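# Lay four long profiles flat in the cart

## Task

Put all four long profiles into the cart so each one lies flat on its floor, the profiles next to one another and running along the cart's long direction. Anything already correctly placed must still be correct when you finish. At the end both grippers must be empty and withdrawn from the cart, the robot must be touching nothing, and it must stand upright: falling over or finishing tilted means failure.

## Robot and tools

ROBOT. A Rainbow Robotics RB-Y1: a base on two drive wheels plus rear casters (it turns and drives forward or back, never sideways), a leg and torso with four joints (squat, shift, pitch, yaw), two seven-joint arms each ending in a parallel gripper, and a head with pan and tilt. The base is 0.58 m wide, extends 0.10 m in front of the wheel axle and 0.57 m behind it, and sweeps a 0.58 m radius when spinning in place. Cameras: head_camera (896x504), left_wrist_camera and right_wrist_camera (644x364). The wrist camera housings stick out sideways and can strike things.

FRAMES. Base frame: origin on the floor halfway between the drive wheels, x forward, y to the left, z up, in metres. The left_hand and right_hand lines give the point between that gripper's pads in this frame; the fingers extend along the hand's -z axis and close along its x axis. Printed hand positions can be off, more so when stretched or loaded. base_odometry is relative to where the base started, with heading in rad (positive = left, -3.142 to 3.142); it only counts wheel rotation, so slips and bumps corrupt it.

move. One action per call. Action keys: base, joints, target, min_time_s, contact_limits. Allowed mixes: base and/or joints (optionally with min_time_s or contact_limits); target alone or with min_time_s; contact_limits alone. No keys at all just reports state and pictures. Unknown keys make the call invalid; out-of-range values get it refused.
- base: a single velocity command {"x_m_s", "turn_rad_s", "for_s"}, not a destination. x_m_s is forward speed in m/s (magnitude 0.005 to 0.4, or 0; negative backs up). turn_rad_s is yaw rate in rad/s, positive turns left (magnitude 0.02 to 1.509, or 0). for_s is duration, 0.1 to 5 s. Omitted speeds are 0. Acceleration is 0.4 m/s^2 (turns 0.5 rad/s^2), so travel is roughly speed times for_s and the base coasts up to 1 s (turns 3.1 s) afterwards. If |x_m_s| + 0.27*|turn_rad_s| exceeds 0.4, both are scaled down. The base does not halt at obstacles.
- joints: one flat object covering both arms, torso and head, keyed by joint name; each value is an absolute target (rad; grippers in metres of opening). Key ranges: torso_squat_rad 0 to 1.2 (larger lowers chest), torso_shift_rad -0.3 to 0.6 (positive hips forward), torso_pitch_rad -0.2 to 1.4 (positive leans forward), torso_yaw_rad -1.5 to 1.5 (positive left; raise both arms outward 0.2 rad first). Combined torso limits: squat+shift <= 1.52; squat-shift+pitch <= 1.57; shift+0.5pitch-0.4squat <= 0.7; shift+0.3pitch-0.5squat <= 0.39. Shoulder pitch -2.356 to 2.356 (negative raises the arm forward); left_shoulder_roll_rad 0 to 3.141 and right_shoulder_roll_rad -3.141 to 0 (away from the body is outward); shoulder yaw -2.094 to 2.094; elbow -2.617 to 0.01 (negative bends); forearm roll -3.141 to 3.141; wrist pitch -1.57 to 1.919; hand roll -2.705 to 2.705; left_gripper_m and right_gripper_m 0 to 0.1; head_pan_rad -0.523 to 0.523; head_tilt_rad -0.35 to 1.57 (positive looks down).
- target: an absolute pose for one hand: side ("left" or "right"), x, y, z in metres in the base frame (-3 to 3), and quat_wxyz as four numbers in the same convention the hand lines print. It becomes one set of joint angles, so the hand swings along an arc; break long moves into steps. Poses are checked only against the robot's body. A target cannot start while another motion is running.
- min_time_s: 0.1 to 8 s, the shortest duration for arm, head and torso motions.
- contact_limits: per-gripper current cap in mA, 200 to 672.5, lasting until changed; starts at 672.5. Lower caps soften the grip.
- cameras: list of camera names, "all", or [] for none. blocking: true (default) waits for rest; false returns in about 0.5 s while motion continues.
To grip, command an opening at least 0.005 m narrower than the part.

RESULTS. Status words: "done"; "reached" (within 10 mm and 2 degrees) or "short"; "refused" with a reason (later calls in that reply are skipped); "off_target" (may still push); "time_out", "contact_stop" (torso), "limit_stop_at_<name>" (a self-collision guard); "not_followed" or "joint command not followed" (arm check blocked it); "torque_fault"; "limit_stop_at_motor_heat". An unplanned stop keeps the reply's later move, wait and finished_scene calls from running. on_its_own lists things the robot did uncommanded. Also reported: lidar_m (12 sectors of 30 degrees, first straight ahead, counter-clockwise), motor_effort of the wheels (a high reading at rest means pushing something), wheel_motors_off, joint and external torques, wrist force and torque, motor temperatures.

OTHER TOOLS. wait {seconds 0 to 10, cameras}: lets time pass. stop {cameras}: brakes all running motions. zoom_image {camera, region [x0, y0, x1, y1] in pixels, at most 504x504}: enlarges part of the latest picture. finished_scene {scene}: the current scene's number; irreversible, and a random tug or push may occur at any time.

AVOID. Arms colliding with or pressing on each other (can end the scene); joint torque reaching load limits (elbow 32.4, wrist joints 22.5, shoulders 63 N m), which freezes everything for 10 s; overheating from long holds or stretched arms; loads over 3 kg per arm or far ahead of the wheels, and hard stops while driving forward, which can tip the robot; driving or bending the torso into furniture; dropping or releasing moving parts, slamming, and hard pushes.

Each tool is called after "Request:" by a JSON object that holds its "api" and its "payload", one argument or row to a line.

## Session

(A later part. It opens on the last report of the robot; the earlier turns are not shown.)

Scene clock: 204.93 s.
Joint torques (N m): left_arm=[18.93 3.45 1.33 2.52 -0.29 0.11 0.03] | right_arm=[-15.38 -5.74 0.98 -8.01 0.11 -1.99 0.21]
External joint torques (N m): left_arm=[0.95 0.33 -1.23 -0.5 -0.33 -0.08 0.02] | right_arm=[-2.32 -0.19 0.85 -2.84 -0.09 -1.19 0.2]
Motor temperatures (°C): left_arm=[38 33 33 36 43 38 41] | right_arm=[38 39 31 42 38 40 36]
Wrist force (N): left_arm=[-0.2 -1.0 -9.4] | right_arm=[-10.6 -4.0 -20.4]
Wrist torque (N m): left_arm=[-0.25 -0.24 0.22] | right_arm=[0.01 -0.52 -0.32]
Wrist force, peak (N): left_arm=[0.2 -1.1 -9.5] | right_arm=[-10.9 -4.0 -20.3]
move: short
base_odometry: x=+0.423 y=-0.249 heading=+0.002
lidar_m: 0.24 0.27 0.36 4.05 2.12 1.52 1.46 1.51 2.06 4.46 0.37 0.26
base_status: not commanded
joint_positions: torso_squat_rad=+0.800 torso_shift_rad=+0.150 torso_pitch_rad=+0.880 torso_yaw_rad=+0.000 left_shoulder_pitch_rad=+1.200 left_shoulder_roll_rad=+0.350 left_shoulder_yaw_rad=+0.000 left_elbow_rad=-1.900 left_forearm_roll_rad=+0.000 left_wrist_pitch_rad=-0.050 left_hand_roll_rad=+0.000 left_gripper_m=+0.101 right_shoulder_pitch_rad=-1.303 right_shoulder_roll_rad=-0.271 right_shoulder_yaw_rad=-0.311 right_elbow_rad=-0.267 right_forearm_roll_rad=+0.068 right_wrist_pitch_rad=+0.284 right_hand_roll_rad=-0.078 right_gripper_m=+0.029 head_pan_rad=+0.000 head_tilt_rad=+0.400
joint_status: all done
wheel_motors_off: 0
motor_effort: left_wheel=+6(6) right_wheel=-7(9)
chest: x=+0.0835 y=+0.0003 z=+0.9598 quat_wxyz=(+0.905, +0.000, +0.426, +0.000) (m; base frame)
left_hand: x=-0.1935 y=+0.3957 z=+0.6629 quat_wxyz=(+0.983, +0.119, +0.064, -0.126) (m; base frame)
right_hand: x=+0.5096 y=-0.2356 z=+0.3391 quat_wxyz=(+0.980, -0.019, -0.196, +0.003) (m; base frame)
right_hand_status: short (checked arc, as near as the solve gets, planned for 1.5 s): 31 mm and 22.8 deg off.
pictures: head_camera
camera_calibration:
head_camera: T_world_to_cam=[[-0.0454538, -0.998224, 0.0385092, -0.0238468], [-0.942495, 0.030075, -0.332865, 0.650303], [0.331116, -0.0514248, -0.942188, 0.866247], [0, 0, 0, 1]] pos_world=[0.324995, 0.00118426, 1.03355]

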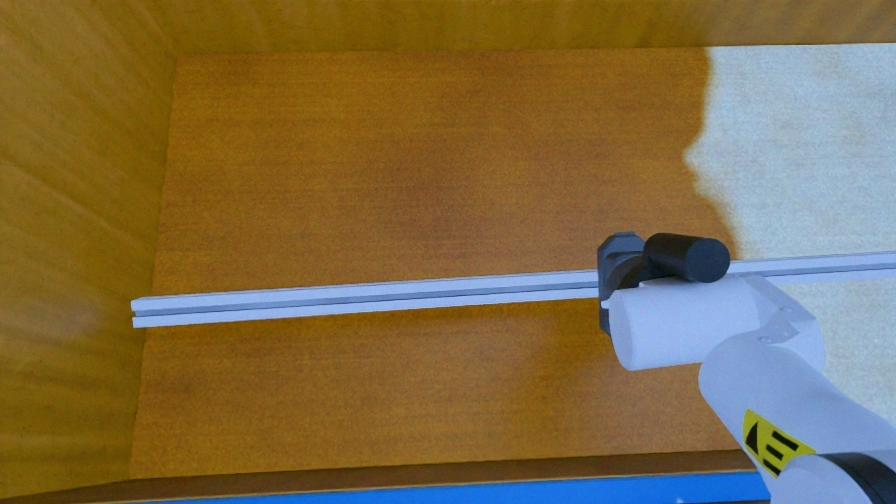

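Request:
{"api": "move", "payload": {
  "target": {"side":"right","x":0.49,"y":-0.236,"z":0.40,"quat_wxyz":[0.999,-0.044,0,-0.006]},
  "min_time_s": 1.5,
  "cameras": []
}}

Request:
{"api": "move", "payload": {
  "joints": {"torso_shift_rad":0.2,"torso_pitch_rad":0.95},
  "min_time_s": 1.5,
  "cameras": []
}}

Request:
{"api": "move", "payload": {
  "target": {"side":"right","x":0.525,"y":-0.236,"z":0.33,"quat_wxyz":[0.999,-0.044,0,-0.006]},
  "min_time_s": 1.5,
  "cameras": ["head_camera"]
}}

Scene clock: 212.43 s.
Joint torques (N m): left_arm=[18.9 3.15 1.32 2.36 -0.44 0.24 0.02] | right_arm=[-16.05 -5.6 1.34 -10.45 0.93 -0.14 -0.05]
External joint torques (N m): left_arm=[0.92 0.02 -1.24 -0.66 -0.48 0.05 0.01] | right_arm=[-1.8 -0.1 1.22 -3.12 0.55 -0.12 -0.05]
Motor temperatures (°C): left_arm=[38 33 33 36 43 38 41] | right_arm=[38 39 31 41 38 40 36]
Wrist force (N): left_arm=[0.0 -1.1 -9.2] | right_arm=[-4.7 -3.1 -21.4]
Wrist torque (N m): left_arm=[-0.28 -0.21 0.22] | right_arm=[-0.12 -0.46 -0.37]
Wrist force, peak (N): left_arm=[-0.5 -0.9 -9.6] | right_arm=[-11.4 -3.7 -20.5]
move: done
base_odometry: x=+0.423 y=-0.249 heading=+0.002
lidar_m: 0.23 0.25 0.36 4.02 2.12 1.53 1.46 1.50 2.08 4.47 0.37 0.26
base_status: not commanded
joint_positions: torso_squat_rad=+0.800 torso_shift_rad=+0.150 torso_pitch_rad=+0.880 torso_yaw_rad=+0.000 left_shoulder_pitch_rad=+1.200 left_shoulder_roll_rad=+0.350 left_shoulder_yaw_rad=+0.000 left_elbow_rad=-1.900 left_forearm_roll_rad=+0.000 left_wrist_pitch_rad=-0.050 left_hand_roll_rad=+0.000 left_gripper_m=+0.101 right_shoulder_pitch_rad=-1.252 right_shoulder_roll_rad=-0.239 right_shoulder_yaw_rad=-0.301 right_elbow_rad=-0.798 right_forearm_roll_rad=+0.081 right_wrist_pitch_rad=+1.163 right_hand_roll_rad=-0.073 right_gripper_m=+0.029 head_pan_rad=+0.000 head_tilt_rad=+0.400
joint_status: all done
wheel_motors_off: 0
motor_effort: left_wheel=+6(6) right_wheel=-4(9)
chest: x=+0.0835 y=+0.0003 z=+0.9598 quat_wxyz=(+0.905, +0.000, +0.426, +0.000) (m; base frame)
left_hand: x=-0.1935 y=+0.3957 z=+0.6629 quat_wxyz=(+0.983, +0.119, +0.064, -0.126) (m; base frame)
right_hand: x=+0.4893 y=-0.2362 z=+0.4004 quat_wxyz=(+0.999, -0.044, +0.004, -0.007) (m; base frame)
right_hand_status: reached (checked arc, planned for 1.5 s): 1 mm and 0.4 deg off.
pictures: none
No camera images: "cameras" was empty.

Scene clock: 214.23 s.
Joint torques (N m): left_arm=[19.74 3.52 1.31 3.31 -0.54 0.47 0.04] | right_arm=[-14.83 -5.53 1.5 -9.76 0.65 0.13 -0.07]
External joint torques (N m): left_arm=[1.59 0.68 -1.03 -0.36 -0.57 0.15 0.02] | right_arm=[-2.18 -0.57 1.41 -2.92 0.28 0.01 -0.06]
Motor temperatures (°C): left_arm=[38 33 33 36 43 38 41] | right_arm=[38 39 31 41 38 40 36]
Wrist force (N): left_arm=[0.2 -1.0 -9.2] | right_arm=[-3.6 -3.2 -21.6]
Wrist torque (N m): left_arm=[-0.27 -0.22 0.21] | right_arm=[-0.02 -0.44 -0.41]
Wrist force, peak (N): left_arm=[0.7 -1.0 -9.5] | right_arm=[-4.4 -3.2 -21.8]
move: done
base_odometry: x=+0.423 y=-0.249 heading=+0.002
lidar_m: 0.25 0.26 0.36 4.04 2.12 1.54 1.46 1.52 2.07 4.47 0.35 0.25
base_status: not commanded
joint_positions: torso_squat_rad=+0.800 torso_shift_rad=+0.200 torso_pitch_rad=+0.950 torso_yaw_rad=+0.000 left_shoulder_pitch_rad=+1.200 left_shoulder_roll_rad=+0.350 left_shoulder_yaw_rad=+0.000 left_elbow_rad=-1.900 left_forearm_roll_rad=+0.000 left_wrist_pitch_rad=-0.050 left_hand_roll_rad=+0.000 left_gripper_m=+0.101 right_shoulder_pitch_rad=-1.251 right_shoulder_roll_rad=-0.239 right_shoulder_yaw_rad=-0.301 right_elbow_rad=-0.798 right_forearm_roll_rad=+0.081 right_wrist_pitch_rad=+1.163 right_hand_roll_rad=-0.073 right_gripper_m=+0.029 head_pan_rad=+0.000 head_tilt_rad=+0.400
joint_status: all done
wheel_motors_off: 0
motor_effort: left_wheel=+6(7) right_wheel=-7(10)
chest: x=+0.1207 y=+0.0003 z=+0.9384 quat_wxyz=(+0.889, +0.000, +0.457, +0.000) (m; base frame)
left_hand: x=-0.1764 y=+0.3957 z=+0.6616 quat_wxyz=(+0.980, +0.114, +0.098, -0.131) (m; base frame)
right_hand: x=+0.4864 y=-0.2362 z=+0.3521 quat_wxyz=(+0.998, -0.045, +0.038, -0.005) (m; base frame)
pictures: none
No camera images: "cameras" was empty.

Scene clock: 216.07 s.
Joint torques (N m): left_arm=[19.51 2.99 1.51 2.8 -0.64 0.24 -0.02] | right_arm=[-17.82 -8.15 1.04 -7.34 0.56 -0.41 -0.49]
External joint torques (N m): left_arm=[1.37 0.16 -0.84 -0.87 -0.68 -0.08 -0.03] | right_arm=[-2.78 -2.15 0.81 -2.01 0.27 -0.27 -0.49]
Motor temperatures (°C): left_arm=[38 33 33 36 43 38 41] | right_arm=[38 39 31 41 38 40 36]
Wrist force (N): left_arm=[0.3 -0.9 -9.3] | right_arm=[-5.6 -3.4 -21.4]
Wrist torque (N m): left_arm=[-0.27 -0.20 0.18] | right_arm=[0.25 -0.48 -0.37]
Wrist force, peak (N): left_arm=[0.1 -0.8 -9.6] | right_arm=[-5.3 -2.4 -22.1]
move: short
base_odometry: x=+0.423 y=-0.249 heading=+0.002
lidar_m: 0.24 0.24 0.36 4.04 2.13 1.54 1.47 1.52 2.06 4.49 0.35 0.26
base_status: not commanded
joint_positions: torso_squat_rad=+0.800 torso_shift_rad=+0.200 torso_pitch_rad=+0.950 torso_yaw_rad=+0.000 left_shoulder_pitch_rad=+1.200 left_shoulder_roll_rad=+0.350 left_shoulder_yaw_rad=+0.000 left_elbow_rad=-1.900 left_forearm_roll_rad=+0.000 left_wrist_pitch_rad=-0.050 left_hand_roll_rad=+0.000 left_gripper_m=+0.101 right_shoulder_pitch_rad=-1.481 right_shoulder_roll_rad=-0.318 right_shoulder_yaw_rad=-0.298 right_elbow_rad=-0.267 right_forearm_roll_rad=+0.083 right_wrist_pitch_rad=+0.744 right_hand_roll_rad=-0.113 right_gripper_m=+0.029 head_pan_rad=+0.000 head_tilt_rad=+0.400
joint_status: all done
wheel_motors_off: 0
motor_effort: left_wheel=+5(6) right_wheel=-6(9)
chest: x=+0.1207 y=+0.0003 z=+0.9384 quat_wxyz=(+0.889, +0.000, +0.457, +0.000) (m; base frame)
left_hand: x=-0.1764 y=+0.3957 z=+0.6616 quat_wxyz=(+0.980, +0.114, +0.098, -0.131) (m; base frame)
right_hand: x=+0.5238 y=-0.2358 z=+0.3305 quat_wxyz=(+0.999, -0.040, -0.027, -0.005) (m; base frame)
right_hand_status: short (checked arc, as near as the solve gets, planned for 1.5 s): 1 mm and 3.1 deg off. The place is met; only the turn is off.
pictures: head_camera
camera_calibration:
head_camera: T_world_to_cam=[[-0.0426623, -0.998224, 0.0415869, -0.0245626], [-0.963427, 0.0300818, -0.266277, 0.618237], [0.264553, -0.051426, -0.962999, 0.861373], [0, 0, 0, 1]] pos_world=[0.3667, 0.00118023, 0.995145]

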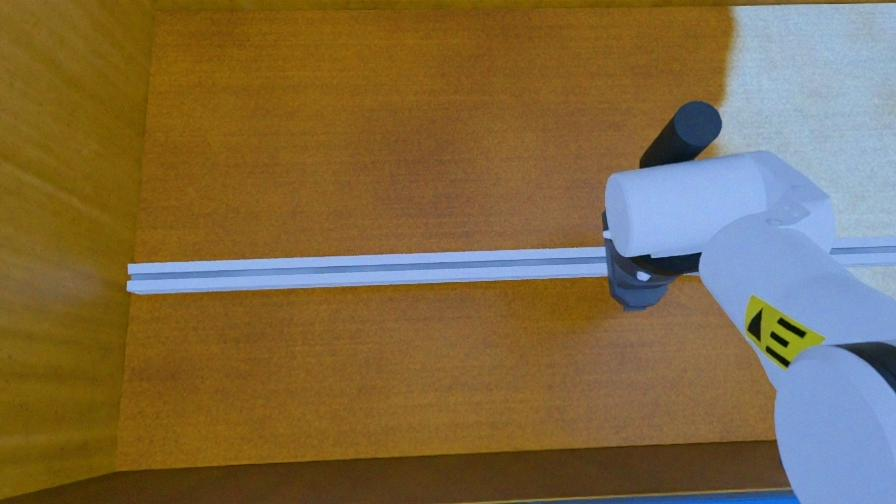

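Request:
{"api": "move", "payload": {
  "joints": {"torso_shift_rad":0.22,"torso_squat_rad":0.83},
  "min_time_s": 1,
  "cameras": []
}}

Request:
{"api": "move", "payload": {
  "target": {"side":"right","x":0.523,"y":-0.236,"z":0.312,"quat_wxyz":[0.999,-0.044,0,-0.006]},
  "min_time_s": 1,
  "cameras": []
}}

Request:
{"api": "move", "payload": {
  "target": {"side":"right","x":0.523,"y":-0.236,"z":0.303,"quat_wxyz":[0.999,-0.044,0,-0.006]},
  "min_time_s": 1,
  "cameras": ["head_camera"]
}}

Scene clock: 223.97 s.
Joint torques (N m): left_arm=[20.31 3.1 1.61 3.01 -0.44 0.2 -0.05] | right_arm=[-17.08 -8.1 1.36 -7.45 0.64 -0.23 -0.61]
External joint torques (N m): left_arm=[2.17 0.27 -0.73 -0.66 -0.48 -0.12 -0.06] | right_arm=[-2.04 -2.11 1.13 -2.13 0.35 -0.1 -0.62]
Motor temperatures (°C): left_arm=[38 33 33 36 43 38 41] | right_arm=[38 39 31 41 38 40 36]
Wrist force (N): left_arm=[0.0 -1.1 -9.5] | right_arm=[-6.0 -3.3 -20.8]
Wrist torque (N m): left_arm=[-0.24 -0.22 0.21] | right_arm=[0.33 -0.49 -0.30]
Wrist force, peak (N): left_arm=[0.0 -1.1 -9.7] | right_arm=[-5.8 -3.3 -21.7]
move: done
base_odometry: x=+0.423 y=-0.249 heading=+0.002
lidar_m: 0.24 0.26 0.35 4.03 2.11 1.52 1.46 1.53 2.08 4.47 0.36 0.26
base_status: not commanded
joint_positions: torso_squat_rad=+0.830 torso_shift_rad=+0.220 torso_pitch_rad=+0.950 torso_yaw_rad=+0.000 left_shoulder_pitch_rad=+1.200 left_shoulder_roll_rad=+0.350 left_shoulder_yaw_rad=+0.000 left_elbow_rad=-1.900 left_forearm_roll_rad=+0.000 left_wrist_pitch_rad=-0.050 left_hand_roll_rad=+0.000 left_gripper_m=+0.101 right_shoulder_pitch_rad=-1.481 right_shoulder_roll_rad=-0.318 right_shoulder_yaw_rad=-0.298 right_elbow_rad=-0.267 right_forearm_roll_rad=+0.083 right_wrist_pitch_rad=+0.744 right_hand_roll_rad=-0.113 right_gripper_m=+0.029 head_pan_rad=+0.000 head_tilt_rad=+0.400
joint_status: all done
wheel_motors_off: 0
motor_effort: left_wheel=+6(7) right_wheel=-7(8)
chest: x=+0.1269 y=+0.0003 z=+0.9215 quat_wxyz=(+0.889, +0.000, +0.457, +0.000) (m; base frame)
left_hand: x=-0.1701 y=+0.3957 z=+0.6447 quat_wxyz=(+0.980, +0.114, +0.098, -0.131) (m; base frame)
right_hand: x=+0.5300 y=-0.2358 z=+0.3135 quat_wxyz=(+0.999, -0.040, -0.026, -0.005) (m; base frame)
pictures: none
No camera images: "cameras" was empty.

Scene clock: 225.30 s.
Joint torques (N m): left_arm=[19 3.32 1.59 3.05 -0.35 0.43 -0.28] | right_arm=[-15.55 -5.85 1.64 -7.23 1.39 0.17 -0.47]
External joint torques (N m): left_arm=[0.86 0.48 -0.75 -0.62 -0.39 0.11 -0.29] | right_arm=[-0.62 0.09 1.4 -1.98 1.1 0.24 -0.47]
Motor temperatures (°C): left_arm=[38 33 33 36 43 38 41] | right_arm=[38 39 31 41 38 40 36]
Wrist force (N): left_arm=[0.4 -1.1 -9.3] | right_arm=[-4.9 -3.4 -20.4]
Wrist torque (N m): left_arm=[-0.25 -0.19 0.20] | right_arm=[0.58 -0.47 -0.55]
Wrist force, peak (N): left_arm=[-0.1 -0.7 -9.5] | right_arm=[-5.6 -3.2 -21.0]
move: done
base_odometry: x=+0.423 y=-0.249 heading=+0.002
lidar_m: 0.24 0.26 0.36 4.04 2.10 1.54 1.46 1.52 2.07 4.46 0.37 0.25
base_status: not commanded
joint_positions: torso_squat_rad=+0.830 torso_shift_rad=+0.220 torso_pitch_rad=+0.950 torso_yaw_rad=+0.000 left_shoulder_pitch_rad=+1.200 left_shoulder_roll_rad=+0.350 left_shoulder_yaw_rad=+0.000 left_elbow_rad=-1.900 left_forearm_roll_rad=+0.000 left_wrist_pitch_rad=-0.050 left_hand_roll_rad=+0.000 left_gripper_m=+0.101 right_shoulder_pitch_rad=-1.479 right_shoulder_roll_rad=-0.316 right_shoulder_yaw_rad=-0.297 right_elbow_rad=-0.267 right_forearm_roll_rad=+0.085 right_wrist_pitch_rad=+0.771 right_hand_roll_rad=-0.116 right_gripper_m=+0.029 head_pan_rad=+0.000 head_tilt_rad=+0.400
joint_status: all done
wheel_motors_off: 0
motor_effort: left_wheel=+5(6) right_wheel=-8(8)
chest: x=+0.1269 y=+0.0003 z=+0.9215 quat_wxyz=(+0.889, +0.000, +0.457, +0.000) (m; base frame)
left_hand: x=-0.1701 y=+0.3957 z=+0.6447 quat_wxyz=(+0.980, +0.114, +0.098, -0.131) (m; base frame)
right_hand: x=+0.5223 y=-0.2361 z=+0.3125 quat_wxyz=(+0.999, -0.042, -0.012, -0.006) (m; base frame)
right_hand_status: reached (checked arc, as near as the solve gets, planned for 1.0 s): 1 mm and 1.4 deg off.
pictures: none
No camera images: "cameras" was empty.

Scene clock: 226.63 s.
Joint torques (N m): left_arm=[19.28 3.41 1.94 2.98 -0.4 0.74 -0.17] | right_arm=[-10.11 -4.58 1.31 -5.81 0.81 -3.48 -0.49]
External joint torques (N m): left_arm=[1.13 0.58 -0.4 -0.68 -0.44 0.42 -0.19] | right_arm=[4.35 1.25 1.1 -0.63 0.53 -3.3 -0.49]
Motor temperatures (°C): left_arm=[38 33 33 36 43 38 41] | right_arm=[38 39 31 41 38 40 36]
Wrist force (N): left_arm=[0.1 -1.1 -9.3] | right_arm=[-14.0 -4.3 27.2]
Wrist torque (N m): left_arm=[-0.23 -0.19 0.20] | right_arm=[0.11 0.55 -0.53]
Wrist force, peak (N): left_arm=[0.1 -1.1 -9.4] | right_arm=[-14.5 -3.9 29.0]
move: short
base_odometry: x=+0.423 y=-0.249 heading=+0.001
lidar_m: 0.24 0.25 0.38 4.03 2.12 1.53 1.46 1.53 2.07 4.48 0.37 0.26
base_status: not commanded
joint_positions: torso_squat_rad=+0.830 torso_shift_rad=+0.220 torso_pitch_rad=+0.949 torso_yaw_rad=+0.000 left_shoulder_pitch_rad=+1.200 left_shoulder_roll_rad=+0.350 left_shoulder_yaw_rad=+0.000 left_elbow_rad=-1.900 left_forearm_roll_rad=+0.000 left_wrist_pitch_rad=-0.050 left_hand_roll_rad=+0.000 left_gripper_m=+0.101 right_shoulder_pitch_rad=-1.452 right_shoulder_roll_rad=-0.310 right_shoulder_yaw_rad=-0.296 right_elbow_rad=-0.267 right_forearm_roll_rad=+0.085 right_wrist_pitch_rad=+0.689 right_hand_roll_rad=-0.116 right_gripper_m=+0.029 head_pan_rad=+0.000 head_tilt_rad=+0.400
joint_status: all done
wheel_motors_off: 0
motor_effort: left_wheel=+6(7) right_wheel=-5(9)
chest: x=+0.1264 y=+0.0003 z=+0.9218 quat_wxyz=(+0.890, +0.000, +0.457, +0.000) (m; base frame)
left_hand: x=-0.1702 y=+0.3957 z=+0.6445 quat_wxyz=(+0.980, +0.114, +0.098, -0.130) (m; base frame)
right_hand: x=+0.5232 y=-0.2361 z=+0.3051 quat_wxyz=(+0.998, -0.039, -0.040, -0.004) (m; base frame)
right_hand_status: short (checked arc, as near as the solve gets, planned for 1.0 s): 2 mm and 4.6 deg off. The place is met; only the turn is off.
pictures: head_camera
camera_calibration:
head_camera: T_world_to_cam=[[-0.0427836, -0.998211, 0.0417691, -0.0237251], [-0.963122, 0.0300916, -0.267377, 0.620341], [0.265641, -0.0516681, -0.962686, 0.843376], [0, 0, 0, 1]] pos_world=[0.372414, 0.00122597, 0.978762]

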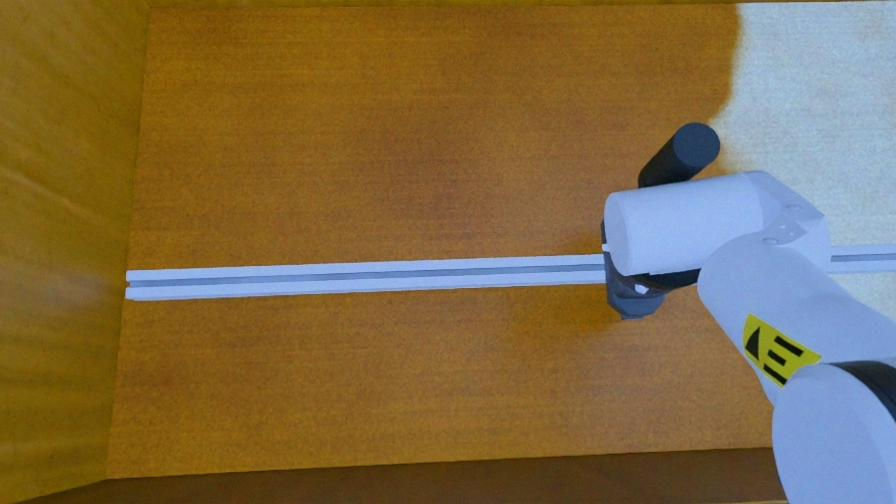

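Request:
{"api": "move", "payload": {
  "joints": {"right_gripper_m":0.048},
  "cameras": ["right_wrist_camera"]
}}

Request:
{"api": "move", "payload": {
  "joints": {"torso_squat_rad":0.76},
  "min_time_s": 1,
  "cameras": ["head_camera"]
}}

Scene clock: 233.13 s.
Joint torques (N m): left_arm=[20.05 3.07 1.11 3.19 -0.31 0.4 -0.07] | right_arm=[-13.11 -4.77 1.35 -5.59 0.65 -0.36 -0.34]
External joint torques (N m): left_arm=[1.91 0.24 -1.24 -0.47 -0.34 0.08 -0.09] | right_arm=[1.31 1.05 1.14 -0.42 0.37 -0.17 -0.35]
Motor temperatures (°C): left_arm=[38 33 33 36 43 38 41] | right_arm=[37 38 31 41 38 40 36]
Wrist force (N): left_arm=[0.2 -0.8 -9.3] | right_arm=[-5.8 -4.3 -12.4]
Wrist torque (N m): left_arm=[-0.29 -0.21 0.22] | right_arm=[0.08 -0.58 -0.31]
Wrist force, peak (N): left_arm=[0.2 -1.0 -9.6] | right_arm=[-14.3 -4.4 27.2]
move: done
base_odometry: x=+0.423 y=-0.249 heading=+0.001
lidar_m: 0.24 0.26 0.36 4.04 2.12 1.53 1.46 1.54 2.07 4.49 0.37 0.25
base_status: not commanded
joint_positions: torso_squat_rad=+0.830 torso_shift_rad=+0.220 torso_pitch_rad=+0.950 torso_yaw_rad=+0.000 left_shoulder_pitch_rad=+1.200 left_shoulder_roll_rad=+0.350 left_shoulder_yaw_rad=+0.000 left_elbow_rad=-1.900 left_forearm_roll_rad=+0.000 left_wrist_pitch_rad=-0.050 left_hand_roll_rad=+0.000 left_gripper_m=+0.101 right_shoulder_pitch_rad=-1.451 right_shoulder_roll_rad=-0.310 right_shoulder_yaw_rad=-0.296 right_elbow_rad=-0.267 right_forearm_roll_rad=+0.085 right_wrist_pitch_rad=+0.689 right_hand_roll_rad=-0.116 right_gripper_m=+0.048 head_pan_rad=+0.000 head_tilt_rad=+0.400
joint_status: all done
wheel_motors_off: 0
motor_effort: left_wheel=+4(9) right_wheel=-5(8)
chest: x=+0.1268 y=+0.0003 z=+0.9215 quat_wxyz=(+0.889, +0.000, +0.457, +0.000) (m; base frame)
left_hand: x=-0.1701 y=+0.3957 z=+0.6445 quat_wxyz=(+0.980, +0.114, +0.098, -0.131) (m; base frame)
right_hand: x=+0.5226 y=-0.2362 z=+0.3043 quat_wxyz=(+0.998, -0.039, -0.039, -0.004) (m; base frame)
pictures: right_wrist_camera
camera_calibration:
right_wrist_camera: T_world_to_cam=[[-0.995975, 0.0232797, -0.086561, 0.554054], [-0.011332, 0.925237, 0.379219, 0.139307], [0.0889176, 0.378674, -0.921249, 0.397434], [0, 0, 0, 1]] pos_world=[0.518063, -0.292288, 0.361267]

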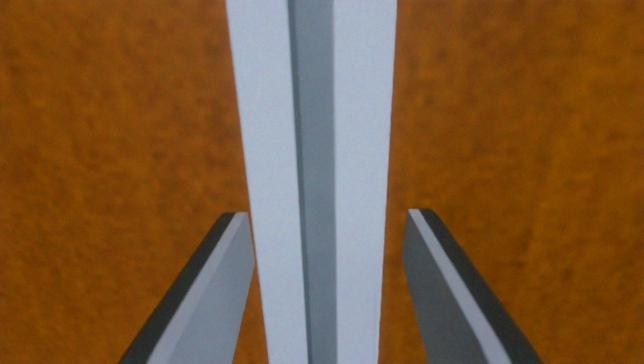

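Scene clock: 234.43 s.
Joint torques (N m): left_arm=[20.01 3.76 1.49 3.08 -0.49 0.51 -0.09] | right_arm=[-14.06 -5.13 1.49 -5.8 0.61 -0.2 -0.22]
External joint torques (N m): left_arm=[1.86 0.93 -0.85 -0.59 -0.52 0.2 -0.1] | right_arm=[0.35 0.68 1.28 -0.63 0.33 -0.01 -0.23]
Motor temperatures (°C): left_arm=[38 33 33 36 43 38 41] | right_arm=[37 38 31 41 38 40 36]
Wrist force (N): left_arm=[0.2 -0.9 -9.4] | right_arm=[-5.4 -4.3 -12.2]
Wrist torque (N m): left_arm=[-0.27 -0.19 0.21] | right_arm=[0.08 -0.51 -0.33]
Wrist force, peak (N): left_arm=[0.2 -0.6 -9.6] | right_arm=[-5.5 -4.1 -12.3]
move: done
base_odometry: x=+0.423 y=-0.249 heading=+0.001
lidar_m: 0.23 0.26 0.37 4.03 2.12 1.53 1.45 1.51 2.07 4.46 0.36 0.26
base_status: not commanded
joint_positions: torso_squat_rad=+0.760 torso_shift_rad=+0.220 torso_pitch_rad=+0.950 torso_yaw_rad=+0.000 left_shoulder_pitch_rad=+1.200 left_shoulder_roll_rad=+0.350 left_shoulder_yaw_rad=+0.000 left_elbow_rad=-1.900 left_forearm_roll_rad=+0.000 left_wrist_pitch_rad=-0.050 left_hand_roll_rad=+0.000 left_gripper_m=+0.101 right_shoulder_pitch_rad=-1.451 right_shoulder_roll_rad=-0.310 right_shoulder_yaw_rad=-0.296 right_elbow_rad=-0.267 right_forearm_roll_rad=+0.085 right_wrist_pitch_rad=+0.689 right_hand_roll_rad=-0.116 right_gripper_m=+0.048 head_pan_rad=+0.000 head_tilt_rad=+0.400
joint_status: all done
wheel_motors_off: 0
motor_effort: left_wheel=+4(5) right_wheel=-6(9)
chest: x=+0.1345 y=+0.0003 z=+0.9556 quat_wxyz=(+0.889, +0.000, +0.457, +0.000) (m; base frame)
left_hand: x=-0.1625 y=+0.3957 z=+0.6787 quat_wxyz=(+0.980, +0.114, +0.098, -0.131) (m; base frame)
right_hand: x=+0.5301 y=-0.2363 z=+0.3383 quat_wxyz=(+0.998, -0.039, -0.039, -0.004) (m; base frame)
pictures: head_camera
camera_calibration:
head_camera: T_world_to_cam=[[-0.0427151, -0.998214, 0.0417611, -0.0247999], [-0.963408, 0.0300828, -0.266347, 0.636164], [0.264615, -0.05161, -0.962972, 0.874222], [0, 0, 0, 1]] pos_world=[0.380494, 0.00122537, 1.01233]

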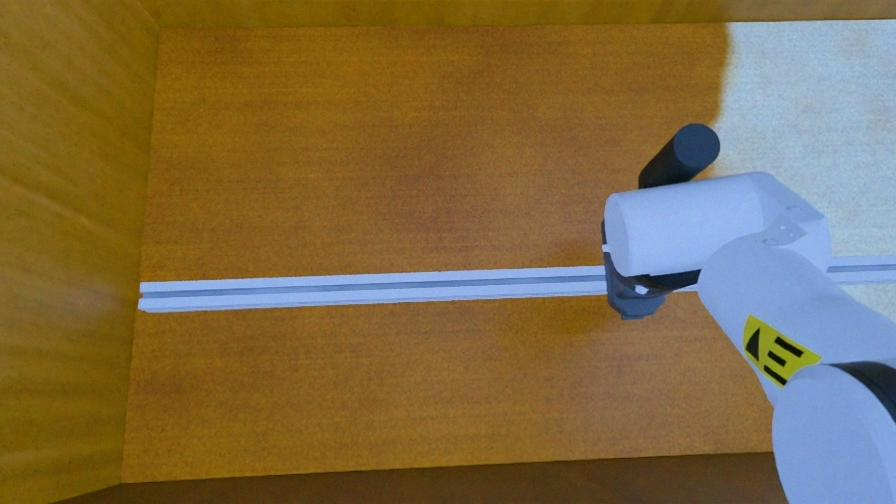

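Request:
{"api": "move", "payload": {
  "joints": {"torso_squat_rad":0.5},
  "cameras": ["head_camera"]
}}

Request:
{"api": "move", "payload": {
  "joints": {"torso_pitch_rad":0.5,"torso_shift_rad":0},
  "cameras": []
}}

Request:
{"api": "move", "payload": {
  "target": {"side":"right","x":0.45,"y":-0.2,"z":0.85,"quat_wxyz":[0.981,-0.045,-0.186,-0.015]},
  "min_time_s": 2,
  "cameras": ["head_camera"]
}}

Request:
{"api": "move", "payload": {
  "base": {"x_m_s":-0.25,"for_s":2.0},
  "cameras": []
}}

Request:
{"api": "move", "payload": {
  "base": {"turn_rad_s":0.6,"for_s":2.63},
  "joints": {"right_shoulder_pitch_rad":0.2,"right_shoulder_roll_rad":-0.15,"right_shoulder_yaw_rad":0,"right_elbow_rad":-1.8,"right_forearm_roll_rad":0,"right_wrist_pitch_rad":-0.3,"right_hand_roll_rad":1.57,"right_gripper_m":0.046,"torso_squat_rad":1.05,"head_tilt_rad":0.4},
  "cameras": ["head_camera"]
}}

Scene clock: 242.93 s.
Joint torques (N m): left_arm=[19.86 3.49 2.11 2.88 -0.18 0.32 -0.18] | right_arm=[-13.87 -5.07 1.73 -5.68 0.55 -0.3 -0.27]
External joint torques (N m): left_arm=[1.71 0.66 -0.23 -0.79 -0.22 0 -0.19] | right_arm=[0.54 0.75 1.52 -0.52 0.27 -0.12 -0.28]
Motor temperatures (°C): left_arm=[38 33 33 36 43 38 41] | right_arm=[37 38 31 40 38 40 36]
Wrist force (N): left_arm=[0.1 -0.8 -8.6] | right_arm=[-5.0 -3.8 -12.0]
Wrist torque (N m): left_arm=[-0.23 -0.20 0.19] | right_arm=[0.02 -0.48 -0.35]
Wrist force, peak (N): left_arm=[0.4 -0.8 -9.7] | right_arm=[-5.6 -4.3 -12.5]
move: done
base_odometry: x=+0.423 y=-0.249 heading=+0.001
lidar_m: 0.25 0.27 0.36 4.03 2.12 1.53 1.46 1.53 2.08 4.48 0.37 0.26
base_status: not commanded
joint_positions: torso_squat_rad=+0.500 torso_shift_rad=+0.220 torso_pitch_rad=+0.950 torso_yaw_rad=+0.000 left_shoulder_pitch_rad=+1.200 left_shoulder_roll_rad=+0.350 left_shoulder_yaw_rad=+0.000 left_elbow_rad=-1.900 left_forearm_roll_rad=+0.000 left_wrist_pitch_rad=-0.050 left_hand_roll_rad=+0.000 left_gripper_m=+0.101 right_shoulder_pitch_rad=-1.451 right_shoulder_roll_rad=-0.310 right_shoulder_yaw_rad=-0.296 right_elbow_rad=-0.267 right_forearm_roll_rad=+0.085 right_wrist_pitch_rad=+0.689 right_hand_roll_rad=-0.116 right_gripper_m=+0.048 head_pan_rad=+0.000 head_tilt_rad=+0.400
joint_status: all done
wheel_motors_off: 0
motor_effort: left_wheel=+5(6) right_wheel=-6(7)
chest: x=+0.1578 y=+0.0003 z=+1.0600 quat_wxyz=(+0.889, +0.000, +0.457, +0.000) (m; base frame)
left_hand: x=-0.1392 y=+0.3957 z=+0.7830 quat_wxyz=(+0.980, +0.114, +0.098, -0.131) (m; base frame)
right_hand: x=+0.5534 y=-0.2362 z=+0.4426 quat_wxyz=(+0.998, -0.039, -0.039, -0.004) (m; base frame)
pictures: head_camera
camera_calibration:
head_camera: T_world_to_cam=[[-0.0427147, -0.998214, 0.0417572, -0.0281411], [-0.963397, 0.0300814, -0.266384, 0.686469], [0.264652, -0.0516073, -0.962962, 0.968532], [0, 0, 0, 1]] pos_world=[0.403816, 0.00124251, 1.1167]

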